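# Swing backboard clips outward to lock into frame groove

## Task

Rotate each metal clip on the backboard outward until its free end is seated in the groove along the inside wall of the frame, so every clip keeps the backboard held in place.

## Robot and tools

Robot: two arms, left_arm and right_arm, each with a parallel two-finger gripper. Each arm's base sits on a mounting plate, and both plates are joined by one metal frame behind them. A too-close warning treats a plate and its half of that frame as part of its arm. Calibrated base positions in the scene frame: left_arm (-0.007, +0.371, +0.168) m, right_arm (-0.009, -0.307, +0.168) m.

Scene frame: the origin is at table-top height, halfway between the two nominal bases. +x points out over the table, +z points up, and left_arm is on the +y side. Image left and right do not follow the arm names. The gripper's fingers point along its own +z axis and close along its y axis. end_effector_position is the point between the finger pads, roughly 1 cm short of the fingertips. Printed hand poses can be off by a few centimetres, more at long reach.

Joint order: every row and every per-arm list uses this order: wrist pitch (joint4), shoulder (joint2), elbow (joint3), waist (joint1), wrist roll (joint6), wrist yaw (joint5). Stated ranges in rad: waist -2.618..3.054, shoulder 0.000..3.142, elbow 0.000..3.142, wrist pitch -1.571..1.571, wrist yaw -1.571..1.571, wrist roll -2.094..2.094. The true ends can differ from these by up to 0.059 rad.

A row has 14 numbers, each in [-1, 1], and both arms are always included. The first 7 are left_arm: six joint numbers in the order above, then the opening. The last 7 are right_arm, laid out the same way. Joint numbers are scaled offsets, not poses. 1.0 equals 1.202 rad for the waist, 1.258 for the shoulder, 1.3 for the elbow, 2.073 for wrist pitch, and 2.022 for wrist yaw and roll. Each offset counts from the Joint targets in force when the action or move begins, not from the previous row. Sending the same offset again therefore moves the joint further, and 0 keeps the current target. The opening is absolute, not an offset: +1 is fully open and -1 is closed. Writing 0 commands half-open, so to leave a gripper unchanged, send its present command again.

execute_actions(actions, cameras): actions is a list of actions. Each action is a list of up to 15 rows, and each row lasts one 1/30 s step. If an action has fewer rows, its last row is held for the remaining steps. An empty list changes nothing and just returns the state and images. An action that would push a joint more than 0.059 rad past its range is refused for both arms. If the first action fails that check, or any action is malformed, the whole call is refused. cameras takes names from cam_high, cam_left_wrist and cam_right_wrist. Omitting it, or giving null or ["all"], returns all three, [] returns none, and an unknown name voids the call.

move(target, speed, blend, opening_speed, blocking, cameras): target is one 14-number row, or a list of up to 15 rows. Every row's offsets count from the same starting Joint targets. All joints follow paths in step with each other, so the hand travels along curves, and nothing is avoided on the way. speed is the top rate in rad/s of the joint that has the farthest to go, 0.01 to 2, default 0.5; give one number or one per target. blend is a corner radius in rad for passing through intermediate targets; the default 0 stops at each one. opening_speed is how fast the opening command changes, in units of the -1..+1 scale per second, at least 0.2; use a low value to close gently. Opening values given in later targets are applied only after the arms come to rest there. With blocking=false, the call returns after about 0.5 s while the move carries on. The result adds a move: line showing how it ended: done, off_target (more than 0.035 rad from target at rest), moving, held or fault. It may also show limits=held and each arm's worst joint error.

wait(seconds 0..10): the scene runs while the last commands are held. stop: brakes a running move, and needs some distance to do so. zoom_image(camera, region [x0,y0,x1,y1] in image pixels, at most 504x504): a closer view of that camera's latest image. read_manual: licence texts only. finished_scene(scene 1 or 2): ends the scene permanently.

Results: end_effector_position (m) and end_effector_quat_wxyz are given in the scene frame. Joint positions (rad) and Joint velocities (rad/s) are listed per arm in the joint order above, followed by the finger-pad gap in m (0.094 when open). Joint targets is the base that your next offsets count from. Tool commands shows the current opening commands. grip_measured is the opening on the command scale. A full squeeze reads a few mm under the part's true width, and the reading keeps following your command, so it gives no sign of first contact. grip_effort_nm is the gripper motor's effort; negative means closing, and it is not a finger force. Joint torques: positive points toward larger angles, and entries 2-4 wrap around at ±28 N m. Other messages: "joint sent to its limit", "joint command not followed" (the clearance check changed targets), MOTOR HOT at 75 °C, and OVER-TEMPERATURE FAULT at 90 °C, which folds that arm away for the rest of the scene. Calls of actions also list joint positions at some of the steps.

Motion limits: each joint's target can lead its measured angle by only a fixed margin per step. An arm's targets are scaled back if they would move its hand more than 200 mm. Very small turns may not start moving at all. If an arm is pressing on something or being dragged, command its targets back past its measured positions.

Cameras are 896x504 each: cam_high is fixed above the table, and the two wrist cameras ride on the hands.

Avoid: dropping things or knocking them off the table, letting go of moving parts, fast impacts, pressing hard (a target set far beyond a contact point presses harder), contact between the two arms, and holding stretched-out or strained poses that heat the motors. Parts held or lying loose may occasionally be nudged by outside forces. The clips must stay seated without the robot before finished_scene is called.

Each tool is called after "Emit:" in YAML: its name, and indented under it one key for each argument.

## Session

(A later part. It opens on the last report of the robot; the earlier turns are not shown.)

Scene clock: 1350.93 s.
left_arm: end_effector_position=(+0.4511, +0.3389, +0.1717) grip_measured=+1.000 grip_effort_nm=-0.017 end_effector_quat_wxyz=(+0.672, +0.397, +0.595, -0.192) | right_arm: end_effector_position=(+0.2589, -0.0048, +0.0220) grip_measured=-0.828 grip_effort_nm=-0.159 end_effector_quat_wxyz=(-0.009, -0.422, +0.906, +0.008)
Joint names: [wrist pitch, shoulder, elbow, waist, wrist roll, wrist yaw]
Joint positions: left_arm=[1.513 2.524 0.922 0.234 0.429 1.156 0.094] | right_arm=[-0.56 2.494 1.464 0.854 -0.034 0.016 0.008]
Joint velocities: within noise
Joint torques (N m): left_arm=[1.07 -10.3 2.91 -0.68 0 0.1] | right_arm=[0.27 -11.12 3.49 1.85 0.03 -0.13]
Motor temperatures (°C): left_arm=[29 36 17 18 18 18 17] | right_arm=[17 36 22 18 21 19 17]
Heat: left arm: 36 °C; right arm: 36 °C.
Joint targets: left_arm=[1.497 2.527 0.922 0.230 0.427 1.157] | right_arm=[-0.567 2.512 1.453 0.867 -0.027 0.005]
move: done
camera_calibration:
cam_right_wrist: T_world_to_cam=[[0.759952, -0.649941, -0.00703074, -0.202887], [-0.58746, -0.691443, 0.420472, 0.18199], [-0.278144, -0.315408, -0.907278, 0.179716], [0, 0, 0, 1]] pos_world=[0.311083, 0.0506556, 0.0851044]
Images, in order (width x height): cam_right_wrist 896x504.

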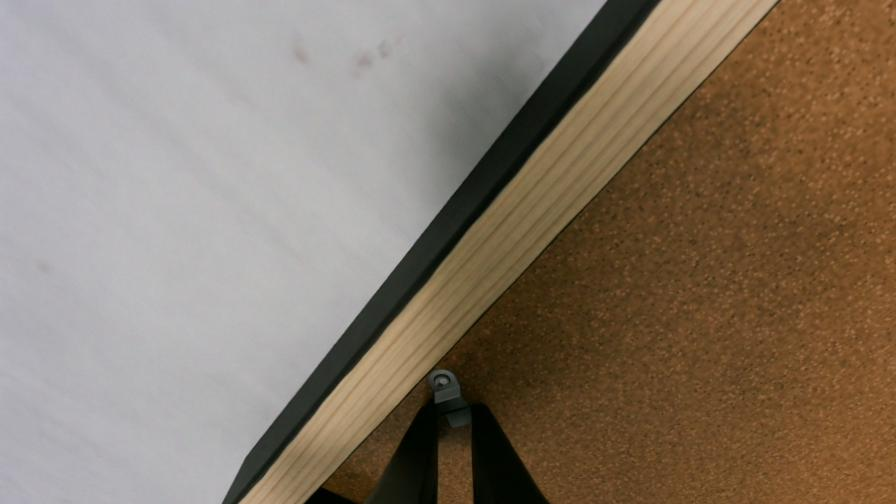

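Emit:
move:
  target: [0,0,0,0,0,0,1,0,0,0,0,0,0,-0.9]
  opening_speed: 0.2
  cameras: ["cam_right_wrist"]

Emit:
zoom_image:
  camera: "cam_right_wrist"
  region: [350, 300, 560, 504]

Scene clock: 1358.23 s.
left_arm: end_effector_position=(+0.4511, +0.3389, +0.1717) grip_measured=+1.000 grip_effort_nm=-0.022 end_effector_quat_wxyz=(+0.672, +0.397, +0.595, -0.192) | right_arm: end_effector_position=(+0.2579, -0.0043, +0.0220) grip_measured=-0.897 grip_effort_nm=-0.188 end_effector_quat_wxyz=(-0.010, -0.423, +0.906, +0.008)
Joint names: [wrist pitch, shoulder, elbow, waist, wrist roll, wrist yaw]
Joint positions: left_arm=[1.513 2.524 0.922 0.234 0.429 1.156 0.094] | right_arm=[-0.561 2.494 1.464 0.856 -0.034 0.016 0.005]
Joint velocities: within noise
Joint torques (N m): left_arm=[1.03 -10.33 2.73 -0.84 -0.02 0.09] | right_arm=[0.28 -11.15 3.51 1.62 0.03 -0.13]
Motor temperatures (°C): left_arm=[29 36 17 18 18 18 17] | right_arm=[17 36 22 18 21 19 17]
Heat: left arm: 36 °C; right arm: 36 °C.
Joint targets: left_arm=[1.497 2.527 0.922 0.230 0.427 1.157] | right_arm=[-0.567 2.512 1.453 0.867 -0.027 0.005]
move: done
camera_calibration:
cam_right_wrist: T_world_to_cam=[[0.760961, -0.648756, -0.00741006, -0.202137], [-0.585966, -0.692125, 0.421435, 0.181335], [-0.278537, -0.316354, -0.906828, 0.179727], [0, 0, 0, 1]] pos_world=[0.310135, 0.0512259, 0.085063]
Images, in order (width x height): cam_right_wrist 896x504.

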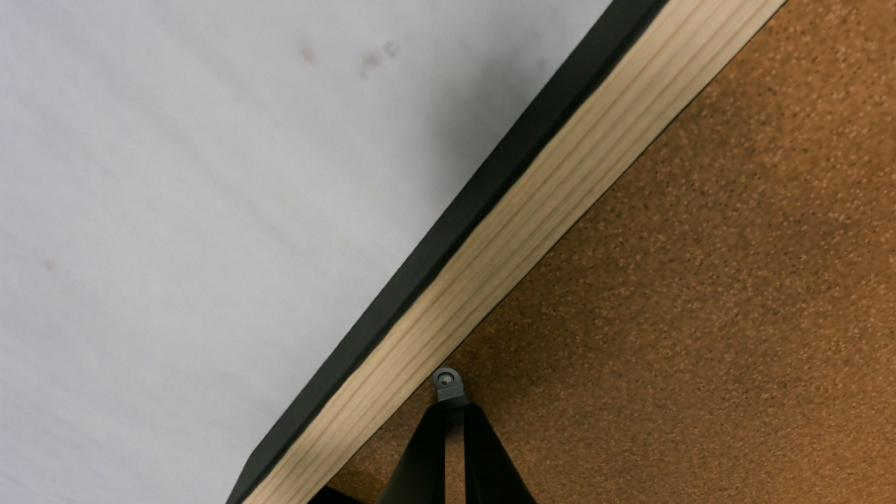

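Scaled by 2.400.

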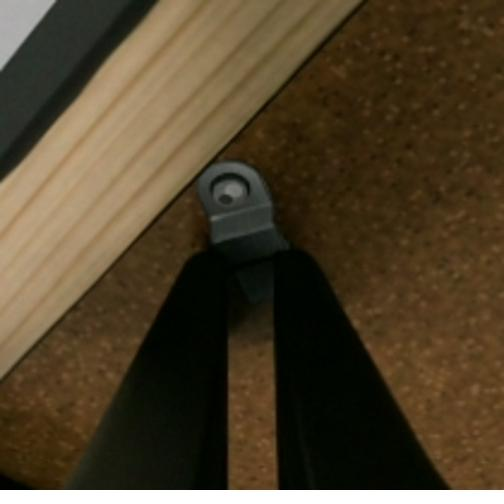

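Emit:
move:
  target: [0,0,0,0,0,0,1,0,0,0,0,0,0,-0.94]
  opening_speed: 0.2
  cameras: ["cam_right_wrist"]

Emit:
zoom_image:
  camera: "cam_right_wrist"
  region: [350, 300, 560, 504]

Scene clock: 1363.57 s.
left_arm: end_effector_position=(+0.4511, +0.3389, +0.1717) grip_measured=+1.000 grip_effort_nm=-0.022 end_effector_quat_wxyz=(+0.672, +0.397, +0.595, -0.192) | right_arm: end_effector_position=(+0.2573, -0.0043, +0.0220) grip_measured=-0.938 grip_effort_nm=-0.159 end_effector_quat_wxyz=(-0.011, -0.423, +0.906, +0.008)
Joint names: [wrist pitch, shoulder, elbow, waist, wrist roll, wrist yaw]
Joint positions: left_arm=[1.513 2.524 0.922 0.234 0.429 1.156 0.094] | right_arm=[-0.563 2.494 1.464 0.857 -0.033 0.016 0.003]
Joint velocities: within noise
Joint torques (N m): left_arm=[1.07 -10.29 2.67 -0.73 0 0.11] | right_arm=[0.3 -11.14 3.44 1.48 0.01 -0.13]
Motor temperatures (°C): left_arm=[29 36 17 18 18 18 17] | right_arm=[17 36 22 18 21 19 17]
Heat: left arm: 36 °C; right arm: 36 °C.
Joint targets: left_arm=[1.497 2.527 0.922 0.230 0.427 1.157] | right_arm=[-0.567 2.512 1.453 0.867 -0.027 0.006]
move: done
camera_calibration:
cam_right_wrist: T_world_to_cam=[[0.761246, -0.64842, -0.00743705, -0.201737], [-0.585128, -0.691794, 0.423138, 0.180657], [-0.279516, -0.317761, -0.906035, 0.17978], [0, 0, 0, 1]] pos_world=[0.309531, 0.0512942, 0.084944]
Images, in order (width x height): cam_right_wrist 896x504.

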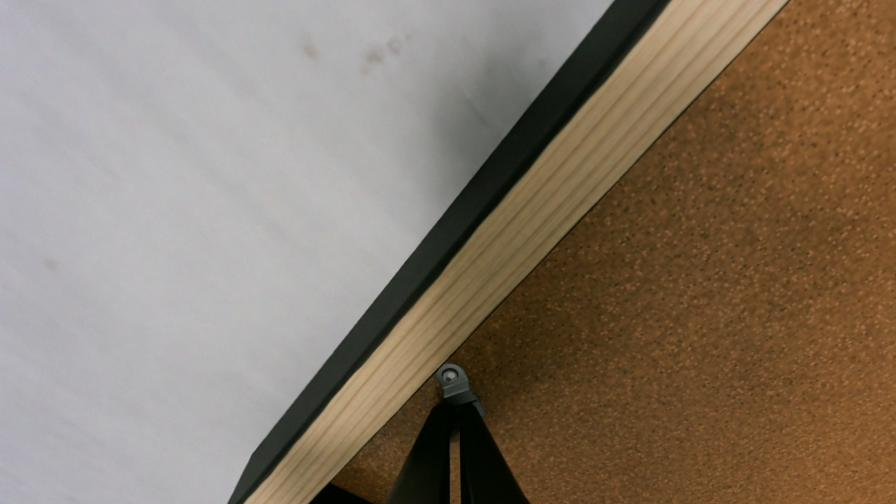

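Scaled by 2.400.

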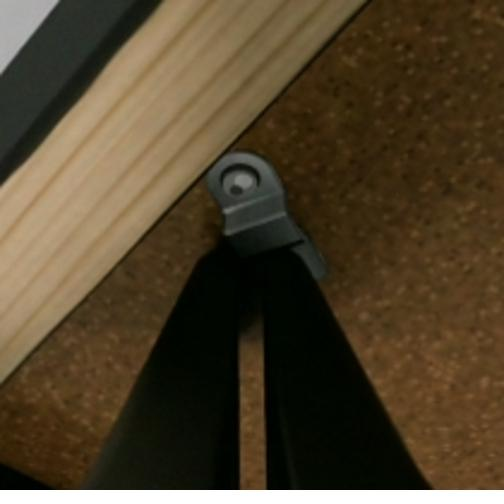

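Emit:
move:
  target:
    - [0,0,0,0,0,0,1,0,0,0,0,0,0,-0.66]
    - [0,0,0,0,0,0,1,0,-0.0954,0,0,0,0,-0.66]
    - [0,0,0,0,0,0,1,0.0241,-0.0954,0.0538,-0.0416,-0.4097,0,-0.66]
    - [0,0,0,0,0,0,1,0.0087,-0.0954,0.0154,-0.02,-0.4097,0,-0.66]
    - [0,0,0,0,0,0,1,0.0087,-0.0215,0.0154,-0.02,-0.4097,0,-0.66]
  speed: [0.2,0.2,0.5,0.1,0.12]
  cameras: ["cam_right_wrist"]

Emit:
zoom_image:
  camera: "cam_right_wrist"
  region: [350, 300, 560, 504]

Scene clock: 1391.33 s.
left_arm: end_effector_position=(+0.4511, +0.3389, +0.1717) grip_measured=+1.000 grip_effort_nm=-0.037 end_effector_quat_wxyz=(+0.672, +0.397, +0.595, -0.192) | right_arm: end_effector_position=(+0.2766, +0.0036, +0.0337) grip_measured=-0.662 grip_effort_nm=0.061 end_effector_quat_wxyz=(-0.024, +0.740, -0.672, -0.013)
Joint names: [wrist pitch, shoulder, elbow, waist, wrist roll, wrist yaw]
Joint positions: left_arm=[1.513 2.524 0.922 0.234 0.429 1.156 0.094] | right_arm=[-0.542 2.473 1.483 0.835 -0.849 0.013 0.016]
Joint velocities: within noise
Joint torques (N m): left_arm=[1.05 -10.36 2.71 -0.75 -0.01 0.08] | right_arm=[0.39 -11.82 3.67 1.24 -0.12 -0.11]
Motor temperatures (°C): left_arm=[29 36 17 18 18 18 17] | right_arm=[17 37 22 18 21 19 17]
Heat: left arm: 36 °C; right arm: 37 °C.
Joint targets: left_arm=[1.497 2.527 0.922 0.230 0.427 1.157] | right_arm=[-0.549 2.485 1.473 0.843 -0.856 0.006]
move: done
camera_calibration:
cam_right_wrist: T_world_to_cam=[[0.995771, 0.0856356, 0.0332792, -0.280074], [0.0677134, -0.92888, 0.364138, 0.0147896], [0.0620955, -0.360344, -0.93075, 0.104814], [0, 0, 0, 1]] pos_world=[0.27138, 0.0754912, 0.101491]
Images, in order (width x height): cam_right_wrist 896x504.

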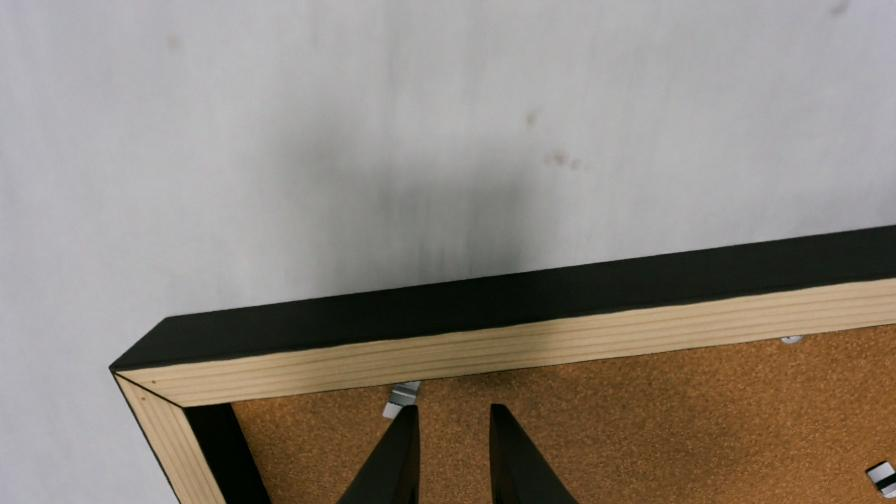

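Scaled by 2.400.

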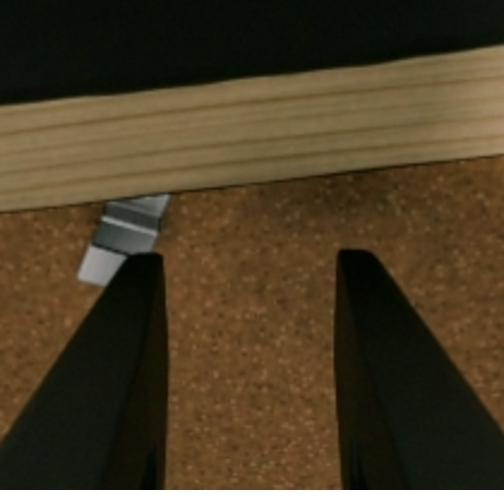

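Emit:
move:
  target:
    - [0,0,0,0,0,0,1,0,-0.0517,0,0,0,0,-0.66]
    - [0,0,0,0,0,0,1,0.0164,-0.0517,0.0362,-0.0191,0.2809,0,-0.66]
    - [0,0,0,0,0,0,1,0.0019,-0.0517,-0.0058,0.01,0.2809,0,-0.66]
    - [0,0,0,0,0,0,1,0.0019,0.006,-0.0058,0.01,0.2809,0,-0.66]
  speed: [0.2,0.5,0.1,0.12]
  cameras: ["cam_right_wrist"]

Emit:
zoom_image:
  camera: "cam_right_wrist"
  region: [350, 300, 560, 504]

Scene clock: 1418.63 s.
left_arm: end_effector_position=(+0.4511, +0.3389, +0.1717) grip_measured=+1.000 grip_effort_nm=-0.027 end_effector_quat_wxyz=(+0.672, +0.397, +0.595, -0.192) | right_arm: end_effector_position=(+0.2708, +0.0059, +0.0327) grip_measured=-0.662 grip_effort_nm=0.061 end_effector_quat_wxyz=(+0.018, -0.533, +0.846, +0.018)
Joint names: [wrist pitch, shoulder, elbow, waist, wrist roll, wrist yaw]
Joint positions: left_arm=[1.513 2.524 0.922 0.234 0.429 1.156 0.094] | right_arm=[-0.538 2.473 1.475 0.849 -0.294 0.013 0.016]
Joint velocities: within noise
Joint torques (N m): left_arm=[1.06 -10.32 2.66 -0.7 0.02 0.13] | right_arm=[0.36 -11 3.73 1.13 0.02 -0.11]
Motor temperatures (°C): left_arm=[29 36 17 18 18 18 17] | right_arm=[17 36 22 18 21 19 17]
Heat: left arm: 36 °C; right arm: 36 °C.
Joint targets: left_arm=[1.497 2.527 0.922 0.230 0.427 1.157] | right_arm=[-0.545 2.493 1.466 0.855 -0.287 0.006]
move: done
camera_calibration:
cam_right_wrist: T_world_to_cam=[[0.898407, -0.439153, 0.00317523, -0.244014], [-0.4098, -0.835713, 0.365578, 0.146389], [-0.157891, -0.329739, -0.930775, 0.164386], [0, 0, 0, 1]] pos_world=[0.305169, 0.0693841, 0.100264]
Images, in order (width x height): cam_right_wrist 896x504.

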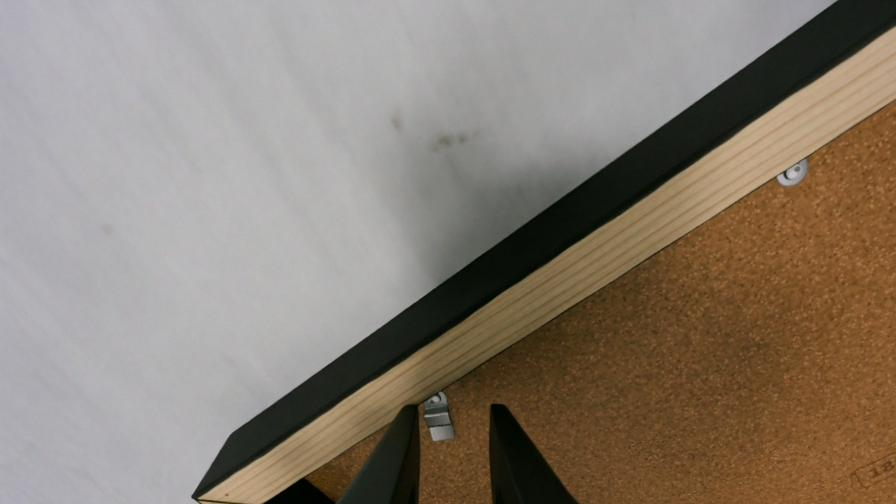

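Scaled by 2.400.

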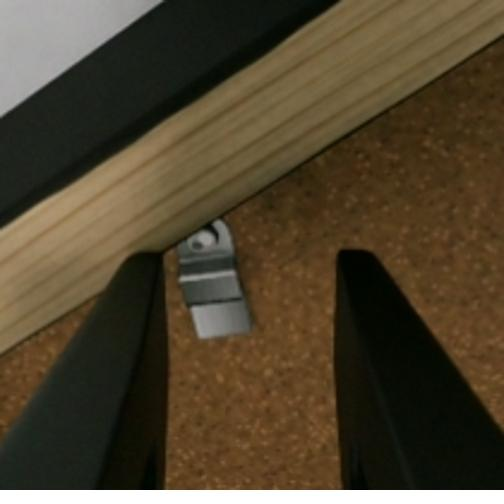

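Emit:
move:
  target: [0,0,0,0,0,0,1,0,0.0207,0,0,0,0,-0.66]
  speed: 0.06
  cameras: ["cam_right_wrist"]

Emit:
zoom_image:
  camera: "cam_right_wrist"
  region: [350, 300, 560, 504]

Scene clock: 1427.63 s.
left_arm: end_effector_position=(+0.4511, +0.3389, +0.1717) grip_measured=+1.000 grip_effort_nm=-0.022 end_effector_quat_wxyz=(+0.672, +0.397, +0.595, -0.192) | right_arm: end_effector_position=(+0.2704, +0.0055, +0.0319) grip_measured=-0.662 grip_effort_nm=0.071 end_effector_quat_wxyz=(+0.017, -0.533, +0.846, +0.018)
Joint names: [wrist pitch, shoulder, elbow, waist, wrist roll, wrist yaw]
Joint positions: left_arm=[1.513 2.524 0.922 0.234 0.429 1.156 0.094] | right_arm=[-0.538 2.474 1.475 0.849 -0.294 0.013 0.016]
Joint velocities: within noise
Joint torques (N m): left_arm=[1.03 -10.25 2.74 -0.66 0.01 0.1] | right_arm=[0.39 -8.84 3.75 1.13 0.03 -0.11]
Motor temperatures (°C): left_arm=[29 36 17 18 18 18 17] | right_arm=[17 36 22 18 21 19 17]
Heat: left arm: 36 °C; right arm: 36 °C.
Joint targets: left_arm=[1.497 2.527 0.922 0.230 0.427 1.157] | right_arm=[-0.545 2.519 1.466 0.855 -0.288 0.006]
move: off_target (right_arm); right_arm: the shoulder is farthest, 0.045 rad from its target
camera_calibration:
cam_right_wrist: T_world_to_cam=[[0.898443, -0.439082, 0.00264158, -0.24384], [-0.409268, -0.835227, 0.367281, 0.146041], [-0.15906, -0.331062, -0.930106, 0.16381], [0, 0, 0, 1]] pos_world=[0.304902, 0.0691425, 0.0993664]
Images, in order (width x height): cam_right_wrist 896x504.

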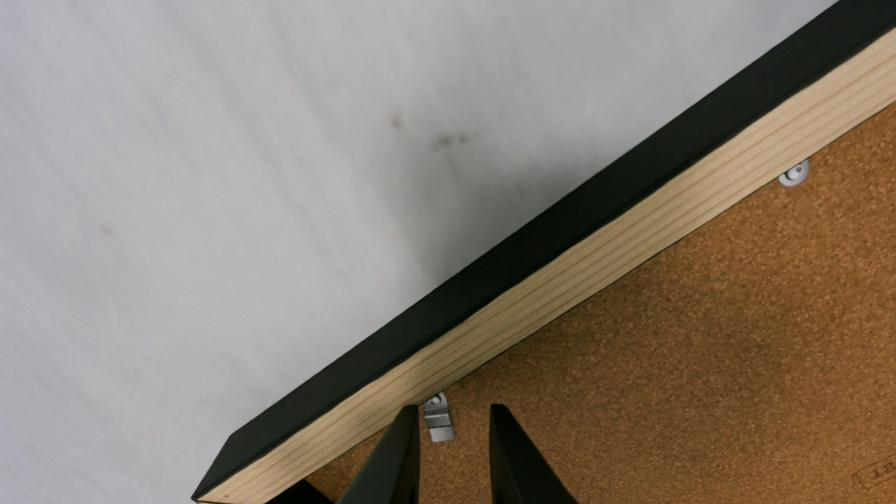

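Scaled by 2.400.

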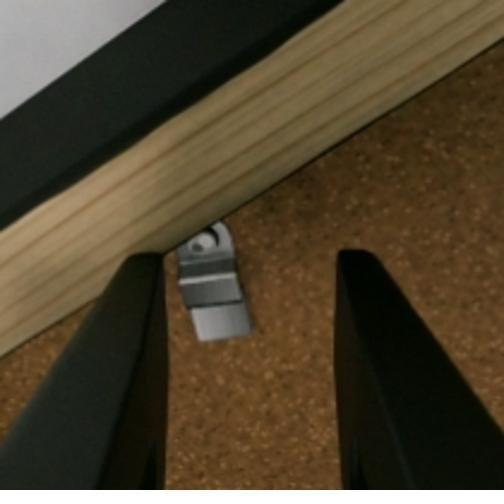

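Emit:
move:
  target:
    - [0,0,0,0,0,0,1,0,-0.07,0,0,0,0,-0.66]
    - [0,0,0,0,0,0,1,-0.0362,-0.07,0,0,0,0,-0.66]
    - [0,0,0,0,0,0,1,-0.0362,-0.05,0,0,0,0,-0.66]
    - [0,0,0,0,0,0,1,0.0048,0.0,0,0,0,0,-0.66]
  speed: [0.2,0.2,0.1,0.07]
  cameras: ["cam_right_wrist"]

Emit:
zoom_image:
  camera: "cam_right_wrist"
  region: [350, 300, 560, 504]

Scene clock: 1443.87 s.
left_arm: end_effector_position=(+0.4511, +0.3389, +0.1717) grip_measured=+1.000 grip_effort_nm=-0.027 end_effector_quat_wxyz=(+0.672, +0.397, +0.595, -0.192) | right_arm: end_effector_position=(+0.2632, -0.0018, +0.0216) grip_measured=-0.662 grip_effort_nm=0.061 end_effector_quat_wxyz=(-0.003, -0.534, +0.846, +0.013)
Joint names: [wrist pitch, shoulder, elbow, waist, wrist roll, wrist yaw]
Joint positions: left_arm=[1.513 2.524 0.922 0.234 0.429 1.156 0.094] | right_arm=[-0.553 2.5 1.475 0.849 -0.293 0.013 0.016]
Joint velocities: within noise
Joint torques (N m): left_arm=[1.06 -10.41 2.81 -0.65 -0.01 0.11] | right_arm=[0.55 -11.18 3.59 1.1 0.03 -0.11]
Motor temperatures (°C): left_arm=[29 36 17 18 18 18 17] | right_arm=[17 34 22 18 21 19 17]
Heat: left arm: 36 °C; right arm: 34 °C.
Joint targets: left_arm=[1.497 2.527 0.922 0.230 0.427 1.157] | right_arm=[-0.536 2.519 1.466 0.855 -0.287 0.006]
move: done
camera_calibration:
cam_right_wrist: T_world_to_cam=[[0.898883, -0.438102, -0.00870638, -0.240396], [-0.397796, -0.824197, 0.40306, 0.136919], [-0.183757, -0.358841, -0.915132, 0.156726], [0, 0, 0, 1]] pos_world=[0.299353, 0.0637697, 0.0861451]
Images, in order (width x height): cam_right_wrist 896x504.

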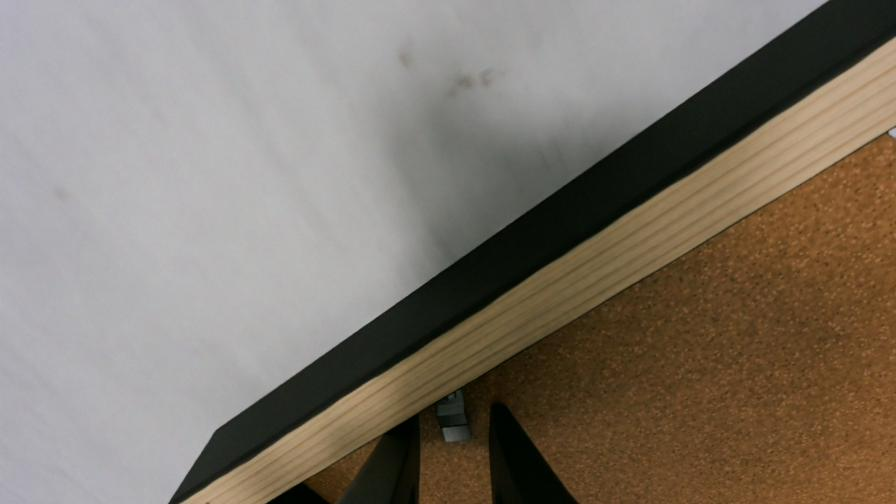

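Scaled by 2.400.

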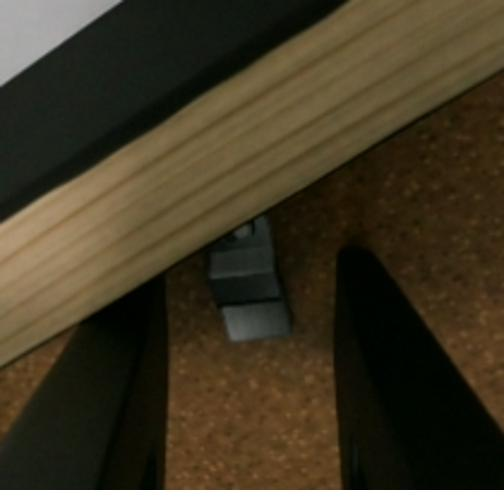

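Emit:
move:
  target: [0,0,0,0,0,0,1,0,0.008,0,0,0,0,-0.83]
  speed: 0.06
  opening_speed: 0.2
  cameras: ["cam_right_wrist"]

Emit:
zoom_image:
  camera: "cam_right_wrist"
  region: [400, 360, 510, 460]

Scene clock: 1461.93 s.
left_arm: end_effector_position=(+0.4511, +0.3389, +0.1717) grip_measured=+1.000 grip_effort_nm=-0.037 end_effector_quat_wxyz=(+0.672, +0.397, +0.595, -0.192) | right_arm: end_effector_position=(+0.2638, -0.0011, +0.0211) grip_measured=-0.828 grip_effort_nm=-0.173 end_effector_quat_wxyz=(-0.001, -0.533, +0.846, +0.013)
Joint names: [wrist pitch, shoulder, elbow, waist, wrist roll, wrist yaw]
Joint positions: left_arm=[1.513 2.524 0.922 0.234 0.429 1.156 0.094] | right_arm=[-0.547 2.502 1.475 0.849 -0.293 0.013 0.008]
Joint velocities: within noise
Joint torques (N m): left_arm=[1.04 -10.35 2.7 -0.77 0.05 0.11] | right_arm=[0.5 -10.37 3.58 1.09 0.03 -0.11]
Motor temperatures (°C): left_arm=[29 36 17 18 18 18 17] | right_arm=[17 35 22 18 21 19 17]
Heat: left arm: 36 °C; right arm: 35 °C.
Joint targets: left_arm=[1.497 2.527 0.922 0.230 0.427 1.157] | right_arm=[-0.535 2.529 1.466 0.855 -0.287 0.006]
move: done
camera_calibration:
cam_right_wrist: T_world_to_cam=[[0.898835, -0.438223, -0.00752815, -0.240683], [-0.399064, -0.825376, 0.399378, 0.138411], [-0.18123, -0.355971, -0.916755, 0.156091], [0, 0, 0, 1]] pos_world=[0.299858, 0.0643317, 0.0860072]
Images, in order (width x height): cam_right_wrist 896x504.

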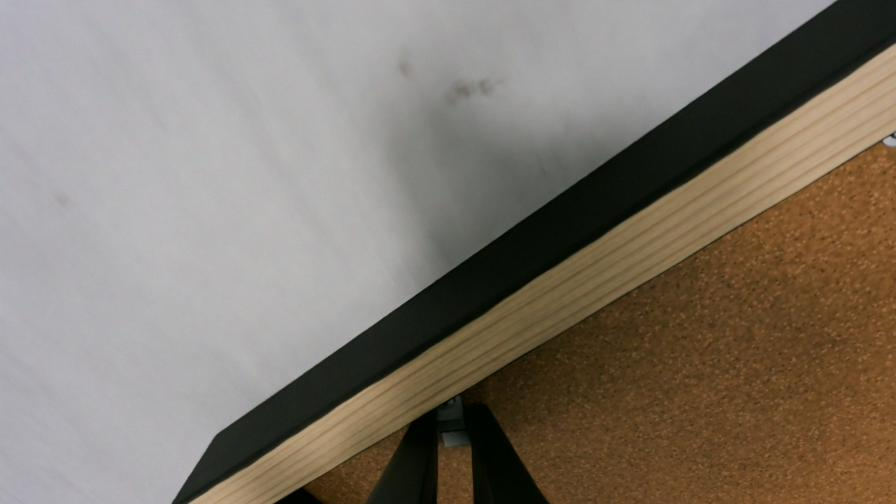

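Scaled by 4.582.

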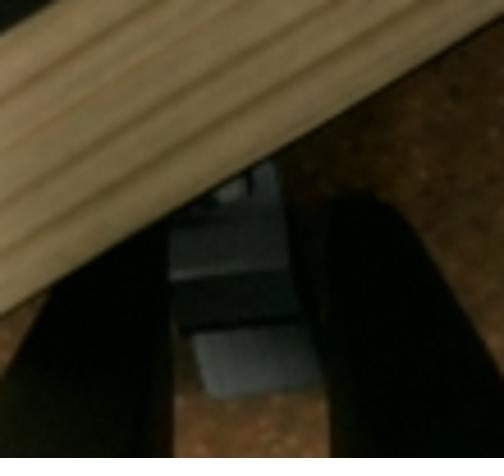

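Emit:
move:
  target: [0,0,0,0,0,0,1,-0.0008,0,0,0.0065,0.1314,0,-0.83]
  speed: 0.15
  cameras: ["cam_right_wrist"]

Emit:
zoom_image:
  camera: "cam_right_wrist"
  region: [400, 360, 510, 460]

Scene clock: 1476.17 s.
left_arm: end_effector_position=(+0.4511, +0.3389, +0.1717) grip_measured=+1.000 grip_effort_nm=-0.022 end_effector_quat_wxyz=(+0.672, +0.397, +0.595, -0.192) | right_arm: end_effector_position=(+0.2627, -0.0001, +0.0212) grip_measured=-0.828 grip_effort_nm=-0.164 end_effector_quat_wxyz=(-0.002, -0.420, +0.908, +0.013)
Joint names: [wrist pitch, shoulder, elbow, waist, wrist roll, wrist yaw]
Joint positions: left_arm=[1.513 2.524 0.922 0.234 0.429 1.156 0.094] | right_arm=[-0.547 2.502 1.475 0.852 -0.031 0.012 0.008]
Joint velocities: within noise
Joint torques (N m): left_arm=[1.05 -10.26 2.65 -0.72 0.01 0.11] | right_arm=[0.48 -10.39 3.63 1.54 0.06 -0.1]
Motor temperatures (°C): left_arm=[29 36 17 18 18 18 17] | right_arm=[17 35 22 18 21 19 17]
Heat: left arm: 36 °C; right arm: 35 °C.
Joint targets: left_arm=[1.497 2.527 0.922 0.230 0.427 1.157] | right_arm=[-0.537 2.529 1.466 0.863 -0.022 0.006]
move: done
camera_calibration:
cam_right_wrist: T_world_to_cam=[[0.75661, -0.653783, -0.0104419, -0.20186], [-0.594524, -0.694504, 0.405222, 0.190016], [-0.272179, -0.300387, -0.914159, 0.180144], [0, 0, 0, 1]] pos_world=[0.31473, 0.0541072, 0.0855742]
Images, in order (width x height): cam_right_wrist 896x504.

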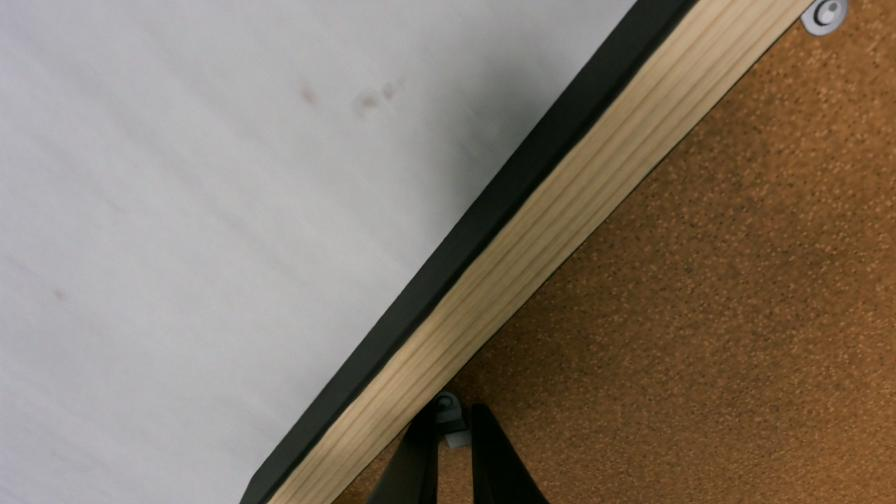

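Scaled by 4.582.

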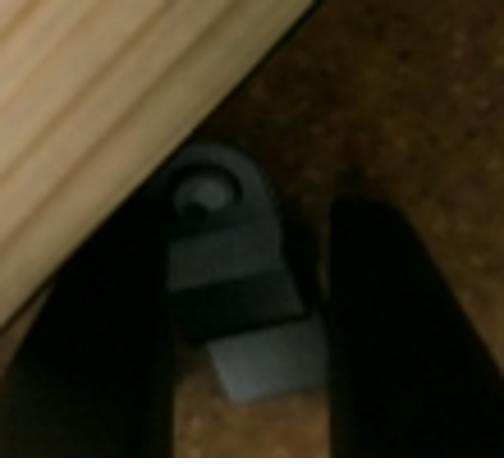

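Emit:
move:
  target: [0,0,0,0,0,0,1,-0.004,0,0,0.001,0.13,0,-0.83]
  speed: 0.15
  cameras: ["cam_right_wrist"]

Emit:
zoom_image:
  camera: "cam_right_wrist"
  region: [400, 360, 510, 460]

Scene clock: 1489.47 s.
left_arm: end_effector_position=(+0.4511, +0.3389, +0.1717) grip_measured=+1.000 grip_effort_nm=-0.017 end_effector_quat_wxyz=(+0.672, +0.397, +0.595, -0.192) | right_arm: end_effector_position=(+0.2615, +0.0006, +0.0212) grip_measured=-0.828 grip_effort_nm=-0.168 end_effector_quat_wxyz=(-0.006, -0.298, +0.954, +0.014)
Joint names: [wrist pitch, shoulder, elbow, waist, wrist roll, wrist yaw]
Joint positions: left_arm=[1.513 2.524 0.922 0.234 0.429 1.156 0.094] | right_arm=[-0.549 2.502 1.475 0.854 0.232 0.009 0.008]
Joint velocities: within noise
Joint torques (N m): left_arm=[1.06 -10.24 2.81 -0.72 0 0.08] | right_arm=[0.42 -10.35 3.58 1.5 0.04 -0.07]
Motor temperatures (°C): left_arm=[29 37 17 18 18 18 17] | right_arm=[17 34 22 18 21 19 17]
Heat: left arm: 37 °C; right arm: 34 °C.
Joint targets: left_arm=[1.497 2.527 0.922 0.230 0.427 1.157] | right_arm=[-0.545 2.529 1.466 0.864 0.241 0.006]
move: done
camera_calibration:
cam_right_wrist: T_world_to_cam=[[0.562367, -0.826766, -0.0142217, -0.149496], [-0.749452, -0.516894, 0.413692, 0.229911], [-0.349377, -0.221988, -0.910306, 0.20009], [0, 0, 0, 1]] pos_world=[0.326286, 0.039659, 0.0849043]
Images, in order (width x height): cam_right_wrist 896x504.

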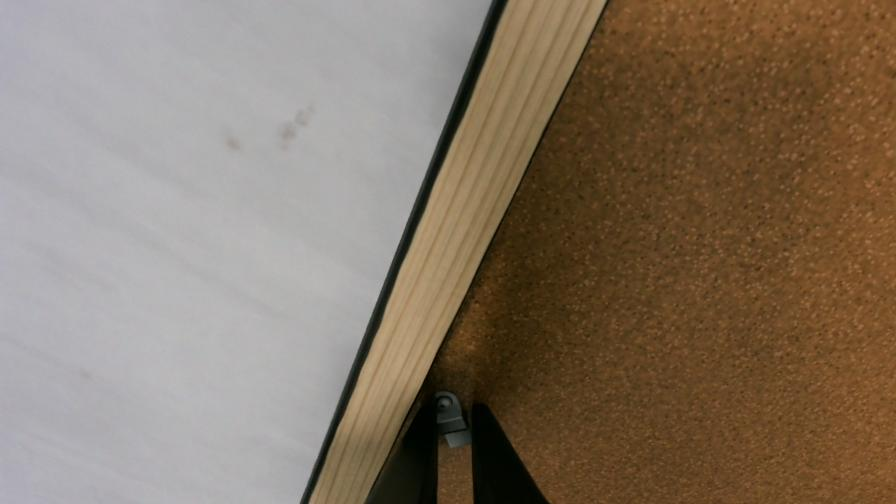

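Scaled by 4.582.

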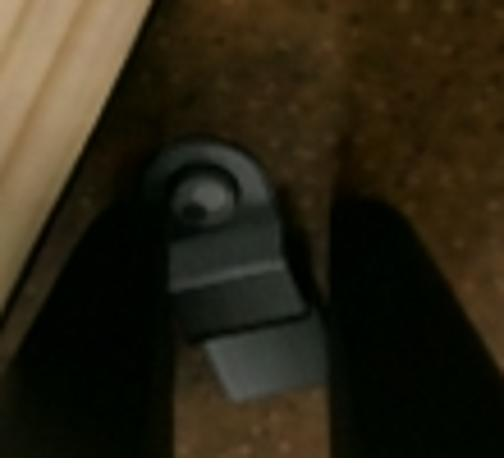

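Emit:
execute_actions:
  actions: []

Scene clock: 1523.37 s.
left_arm: end_effector_position=(+0.4511, +0.3389, +0.1717) grip_measured=+1.000 grip_effort_nm=-0.027 end_effector_quat_wxyz=(+0.672, +0.397, +0.595, -0.192) | right_arm: end_effector_position=(+0.2615, +0.0006, +0.0212) grip_measured=-0.828 grip_effort_nm=-0.164 end_effector_quat_wxyz=(-0.006, -0.298, +0.955, +0.014)
Joint names: [wrist pitch, shoulder, elbow, waist, wrist roll, wrist yaw]
Joint positions: left_arm=[1.513 2.524 0.922 0.234 0.429 1.156 0.094] | right_arm=[-0.549 2.502 1.475 0.854 0.233 0.009 0.008]
Joint velocities: within noise
Joint torques (N m): left_arm=[1.04 -10.3 2.76 -0.59 0.01 0.1] | right_arm=[0.41 -10.35 3.58 1.51 0.05 -0.07]
Motor temperatures (°C): left_arm=[29 37 17 18 18 18 17] | right_arm=[17 34 22 18 21 19 17]
Heat: left arm: 37 °C; right arm: 34 °C.
Joint targets: left_arm=[1.497 2.527 0.922 0.230 0.427 1.157] | right_arm=[-0.545 2.529 1.466 0.864 0.241 0.006]
Tool commands: left_gripper/opening=+1.0 right_gripper/opening=-0.83
camera_calibration:
cam_left_wrist: T_world_to_cam=[[-0.708985, -0.626177, -0.32441, 0.592924], [-0.0670917, 0.517814, -0.852859, 0.0399448], [0.702025, -0.582899, -0.409133, 0.0352747], [0, 0, 0, 1]] pos_world=[0.398291, 0.371153, 0.24085]
cam_right_wrist: T_world_to_cam=[[0.561736, -0.827194, -0.0142196, -0.149331], [-0.749839, -0.516317, 0.413713, 0.230011], [-0.349563, -0.221735, -0.910296, 0.200138], [0, 0, 0, 1]] pos_world=[0.326317, 0.0396105, 0.0849026]

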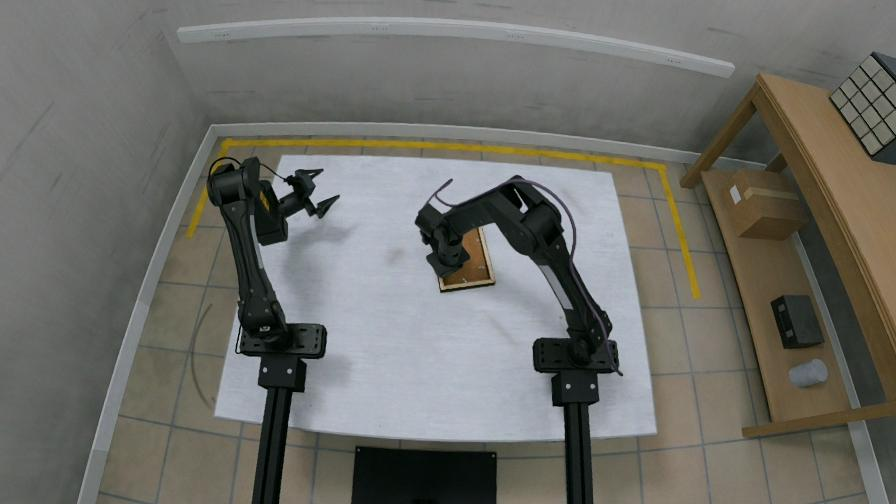

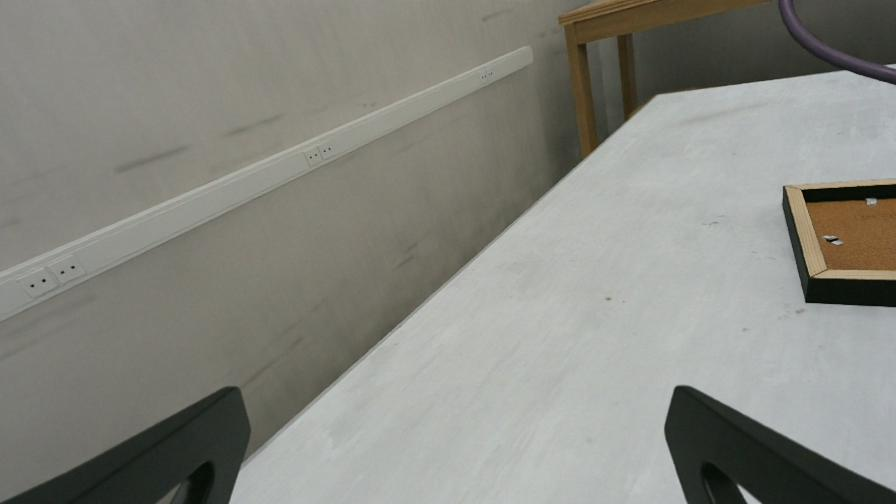

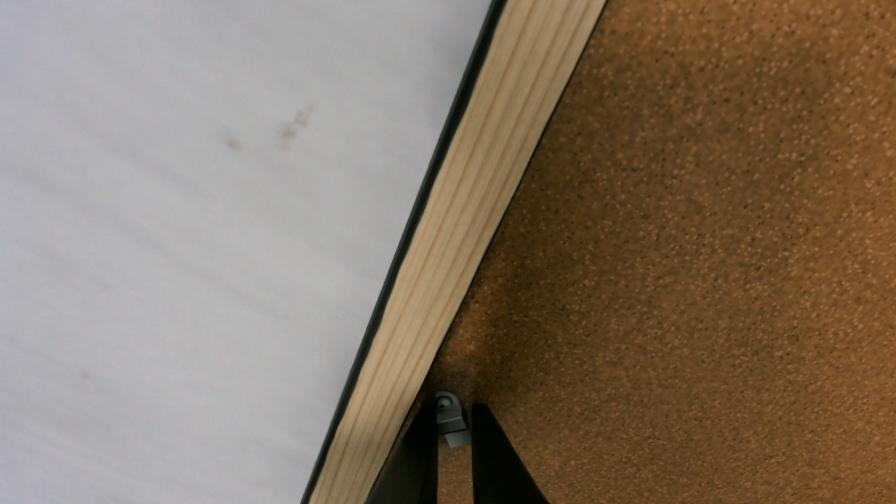

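Emit:
move:
  target: [0,0,0,0,0,0,1,0,0,0,0.006,0.085,0,-0.83]
  speed: 0.2
  cameras: ["cam_right_wrist"]

Emit:
zoom_image:
  camera: "cam_right_wrist"
  region: [360, 340, 540, 480]

Scene clock: 1531.37 s.
left_arm: end_effector_position=(+0.4511, +0.3389, +0.1717) grip_measured=+1.000 grip_effort_nm=-0.032 end_effector_quat_wxyz=(+0.672, +0.397, +0.595, -0.192) | right_arm: end_effector_position=(+0.2599, +0.0019, +0.0213) grip_measured=-0.828 grip_effort_nm=-0.164 end_effector_quat_wxyz=(-0.007, -0.217, +0.976, +0.014)
Joint names: [wrist pitch, shoulder, elbow, waist, wrist roll, wrist yaw]
Joint positions: left_arm=[1.513 2.524 0.922 0.234 0.429 1.156 0.094] | right_arm=[-0.549 2.502 1.475 0.859 0.404 0.009 0.008]
Joint velocities: within noise
Joint torques (N m): left_arm=[1.03 -10.35 2.58 -0.61 -0.01 0.07] | right_arm=[0.41 -10.35 3.62 1.69 0.06 -0.09]
Motor temperatures (°C): left_arm=[29 37 17 18 18 18 17] | right_arm=[17 34 22 18 21 19 17]
Heat: left arm: 37 °C; right arm: 34 °C.
Joint targets: left_arm=[1.497 2.527 0.922 0.230 0.427 1.157] | right_arm=[-0.545 2.529 1.466 0.871 0.413 0.006]
move: done
camera_calibration:
cam_right_wrist: T_world_to_cam=[[0.4167, -0.908946, -0.0133448, -0.109524], [-0.823382, -0.383613, 0.41819, 0.248315], [-0.385232, -0.163272, -0.908261, 0.2091], [0, 0, 0, 1]] pos_world=[0.330649, 0.0298457, 0.0846124]
Images, in order (width x height): cam_right_wrist 896x504.

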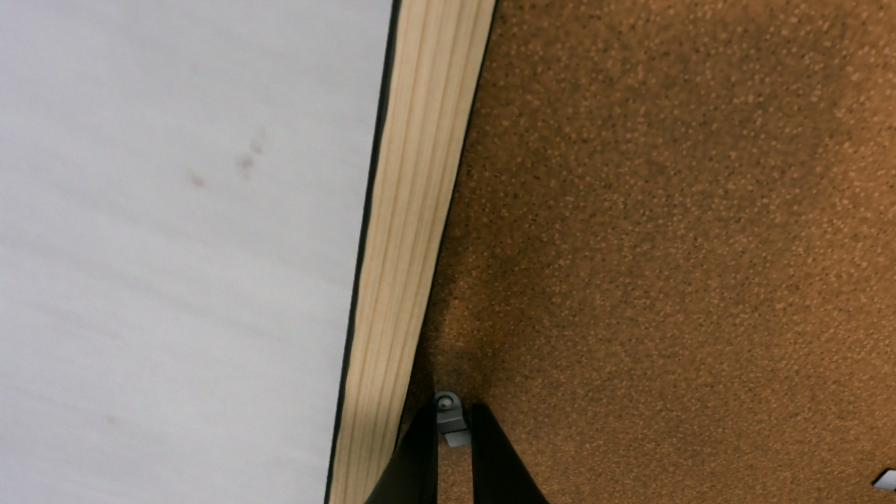

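Scaled by 2.800.

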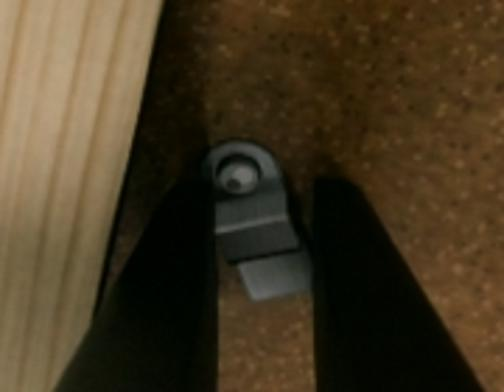

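Emit:
move:
  target:
    - [0,0,0,0,0,0,1,0,-0.0954,0,0,0,0,-0.83]
    - [0,0,0,0,0,0,1,-0.0121,-0.0954,0.1031,0.0408,0.1152,0,0.277]
    - [0,0,0,0,0,0,1,-0.0222,-0.0954,0.0446,0.0154,0.1152,0,0.277]
    - [0,0,0,0,0,0,1,-0.0222,-0.04,0.0446,0.0154,0.1152,0,0.277]
  speed: [0.3,0.4,0.3,0.3]
  cameras: ["cam_right_wrist"]

Scene clock: 1557.87 s.
left_arm: end_effector_position=(+0.4511, +0.3389, +0.1717) grip_measured=+1.000 grip_effort_nm=-0.017 end_effector_quat_wxyz=(+0.672, +0.397, +0.595, -0.192) | right_arm: end_effector_position=(+0.2645, +0.0273, +0.0458) grip_measured=+0.275 grip_effort_nm=0.056 end_effector_quat_wxyz=(+0.010, -0.117, +0.993, +0.030)
Joint names: [wrist pitch, shoulder, elbow, waist, wrist roll, wrist yaw]
Joint positions: left_arm=[1.513 2.524 0.922 0.234 0.429 1.156 0.094] | right_arm=[-0.587 2.468 1.531 0.893 0.641 0.009 0.06]
Joint velocities: within noise
Joint torques (N m): left_arm=[1.08 -10.3 2.86 -0.61 0 0.14] | right_arm=[0.43 -12.11 4.08 0.28 0.01 -0.07]
Motor temperatures (°C): left_arm=[29 37 17 18 18 18 17] | right_arm=[17 35 22 18 21 19 17]
Heat: left arm: 37 °C; right arm: 35 °C.
Joint targets: left_arm=[1.497 2.527 0.922 0.230 0.427 1.157] | right_arm=[-0.591 2.479 1.523 0.890 0.646 0.005]
move: done
camera_calibration:
cam_right_wrist: T_world_to_cam=[[0.223935, -0.97369, -0.042206, -0.0340085], [-0.895201, -0.222619, 0.386078, 0.267663], [-0.385316, -0.0486736, -0.9215, 0.234724], [0, 0, 0, 1]] pos_world=[0.337671, 0.0378981, 0.111524]
Images, in order (width x height): cam_right_wrist 896x504.

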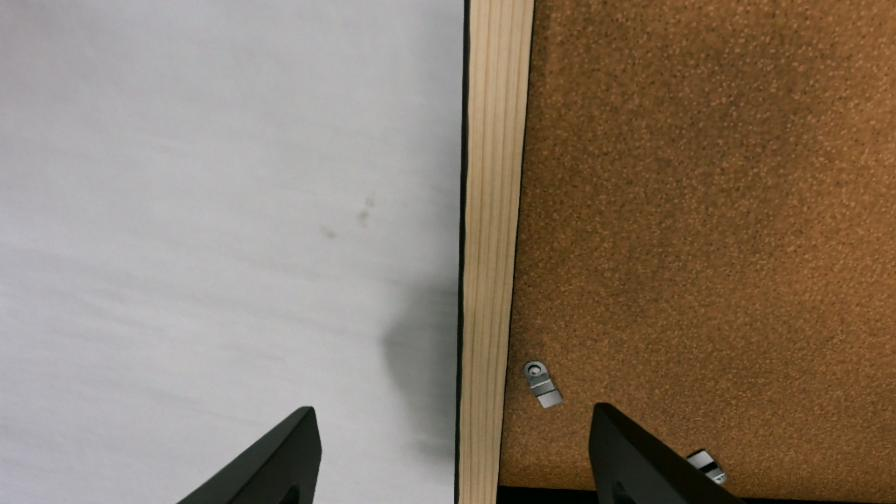

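Emit:
move:
  target: [0,0,0,0,0,0,1,0,0.0465,0,0,0,0,0.277]
  speed: 0.12
  cameras: ["cam_right_wrist"]

Scene clock: 1563.43 s.
left_arm: end_effector_position=(+0.4511, +0.3389, +0.1717) grip_measured=+1.000 grip_effort_nm=-0.027 end_effector_quat_wxyz=(+0.672, +0.397, +0.595, -0.192) | right_arm: end_effector_position=(+0.2549, +0.0170, +0.0231) grip_measured=+0.275 grip_effort_nm=0.061 end_effector_quat_wxyz=(-0.010, -0.117, +0.993, +0.011)
Joint names: [wrist pitch, shoulder, elbow, waist, wrist roll, wrist yaw]
Joint positions: left_arm=[1.513 2.524 0.922 0.234 0.429 1.156 0.094] | right_arm=[-0.587 2.524 1.531 0.893 0.641 0.009 0.06]
Joint velocities: within noise
Joint torques (N m): left_arm=[1.03 -10.33 2.85 -0.7 0.01 0.09] | right_arm=[0.32 -11.92 3.78 0.29 0.02 -0.08]
Motor temperatures (°C): left_arm=[29 37 17 18 18 18 17] | right_arm=[17 35 22 18 21 19 17]
Heat: left arm: 37 °C; right arm: 35 °C.
Joint targets: left_arm=[1.497 2.527 0.922 0.230 0.427 1.157] | right_arm=[-0.591 2.537 1.523 0.890 0.646 0.005]
move: done
camera_calibration:
cam_right_wrist: T_world_to_cam=[[0.225118, -0.974294, -0.00856087, -0.043849], [-0.880251, -0.20714, 0.426909, 0.260433], [-0.417708, -0.0885694, -0.904254, 0.218174], [0, 0, 0, 1]] pos_world=[0.330251, 0.0305479, 0.0857276]
Images, in order (width x height): cam_right_wrist 896x504.

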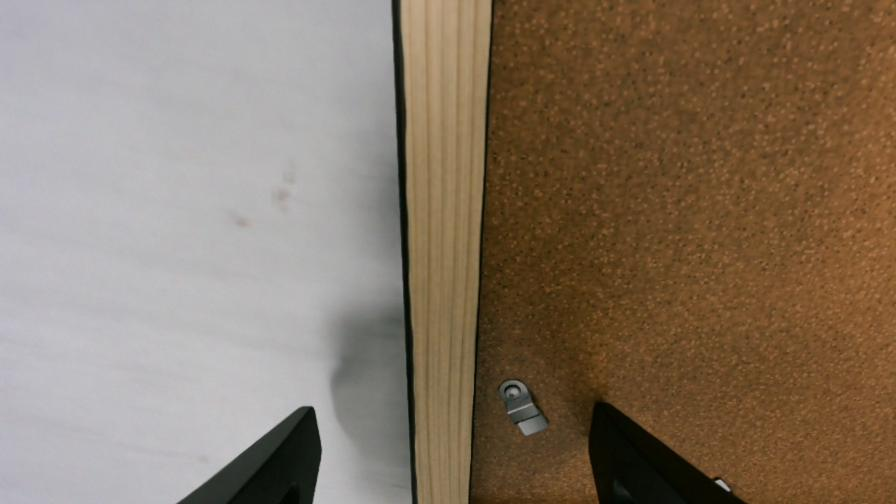

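Emit:
move:
  target: [0,0,0,0,0,0,1,0,0,0,0,0,0,-0.35]
  opening_speed: 0.4
  cameras: ["cam_right_wrist"]

Emit:
zoom_image:
  camera: "cam_right_wrist"
  region: [360, 320, 600, 500]

Scene clock: 1573.20 s.
left_arm: end_effector_position=(+0.4511, +0.3389, +0.1717) grip_measured=+1.000 grip_effort_nm=-0.032 end_effector_quat_wxyz=(+0.672, +0.397, +0.595, -0.192) | right_arm: end_effector_position=(+0.2546, +0.0167, +0.0231) grip_measured=-0.348 grip_effort_nm=-0.159 end_effector_quat_wxyz=(-0.010, -0.117, +0.993, +0.011)
Joint names: [wrist pitch, shoulder, elbow, waist, wrist roll, wrist yaw]
Joint positions: left_arm=[1.513 2.524 0.922 0.234 0.429 1.156 0.094] | right_arm=[-0.589 2.524 1.531 0.893 0.641 0.009 0.031]
Joint velocities: within noise
Joint torques (N m): left_arm=[1.06 -10.3 2.86 -0.7 0.01 0.11] | right_arm=[0.33 -11.92 3.81 0.29 0.02 -0.07]
Motor temperatures (°C): left_arm=[29 37 17 18 18 18 17] | right_arm=[17 35 22 18 21 19 17]
Heat: left arm: 37 °C; right arm: 35 °C.
Joint targets: left_arm=[1.497 2.527 0.922 0.230 0.427 1.157] | right_arm=[-0.592 2.537 1.523 0.890 0.646 0.005]
move: done
camera_calibration:
cam_right_wrist: T_world_to_cam=[[0.225168, -0.97429, -0.00763957, -0.0441121], [-0.879821, -0.206691, 0.42801, 0.260017], [-0.418585, -0.0896527, -0.903742, 0.218276], [0, 0, 0, 1]] pos_world=[0.330068, 0.0303342, 0.0856382]
Images, in order (width x height): cam_right_wrist 896x504.

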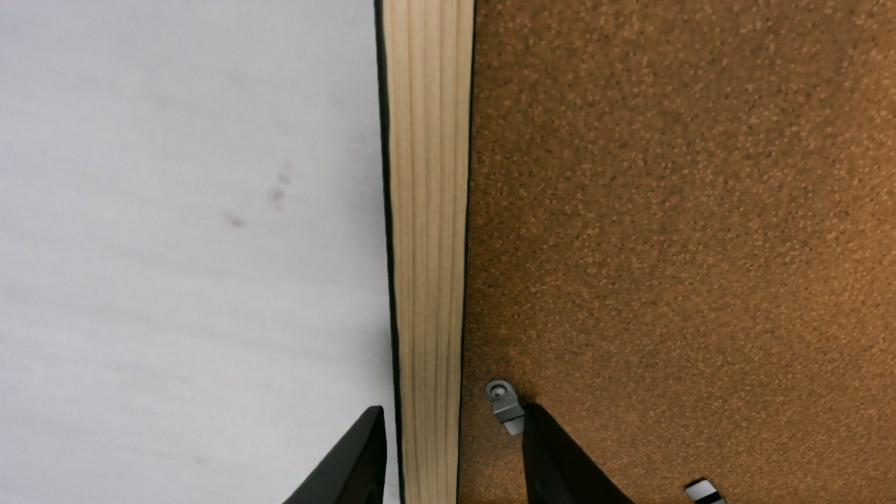

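Scaled by 2.100.

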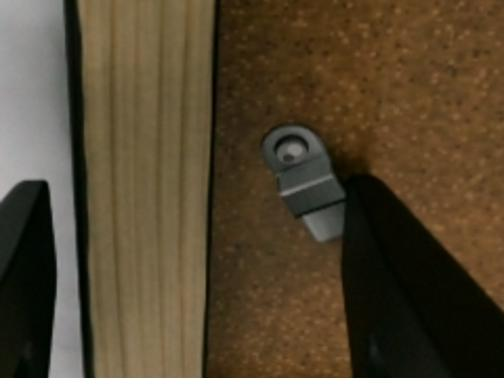

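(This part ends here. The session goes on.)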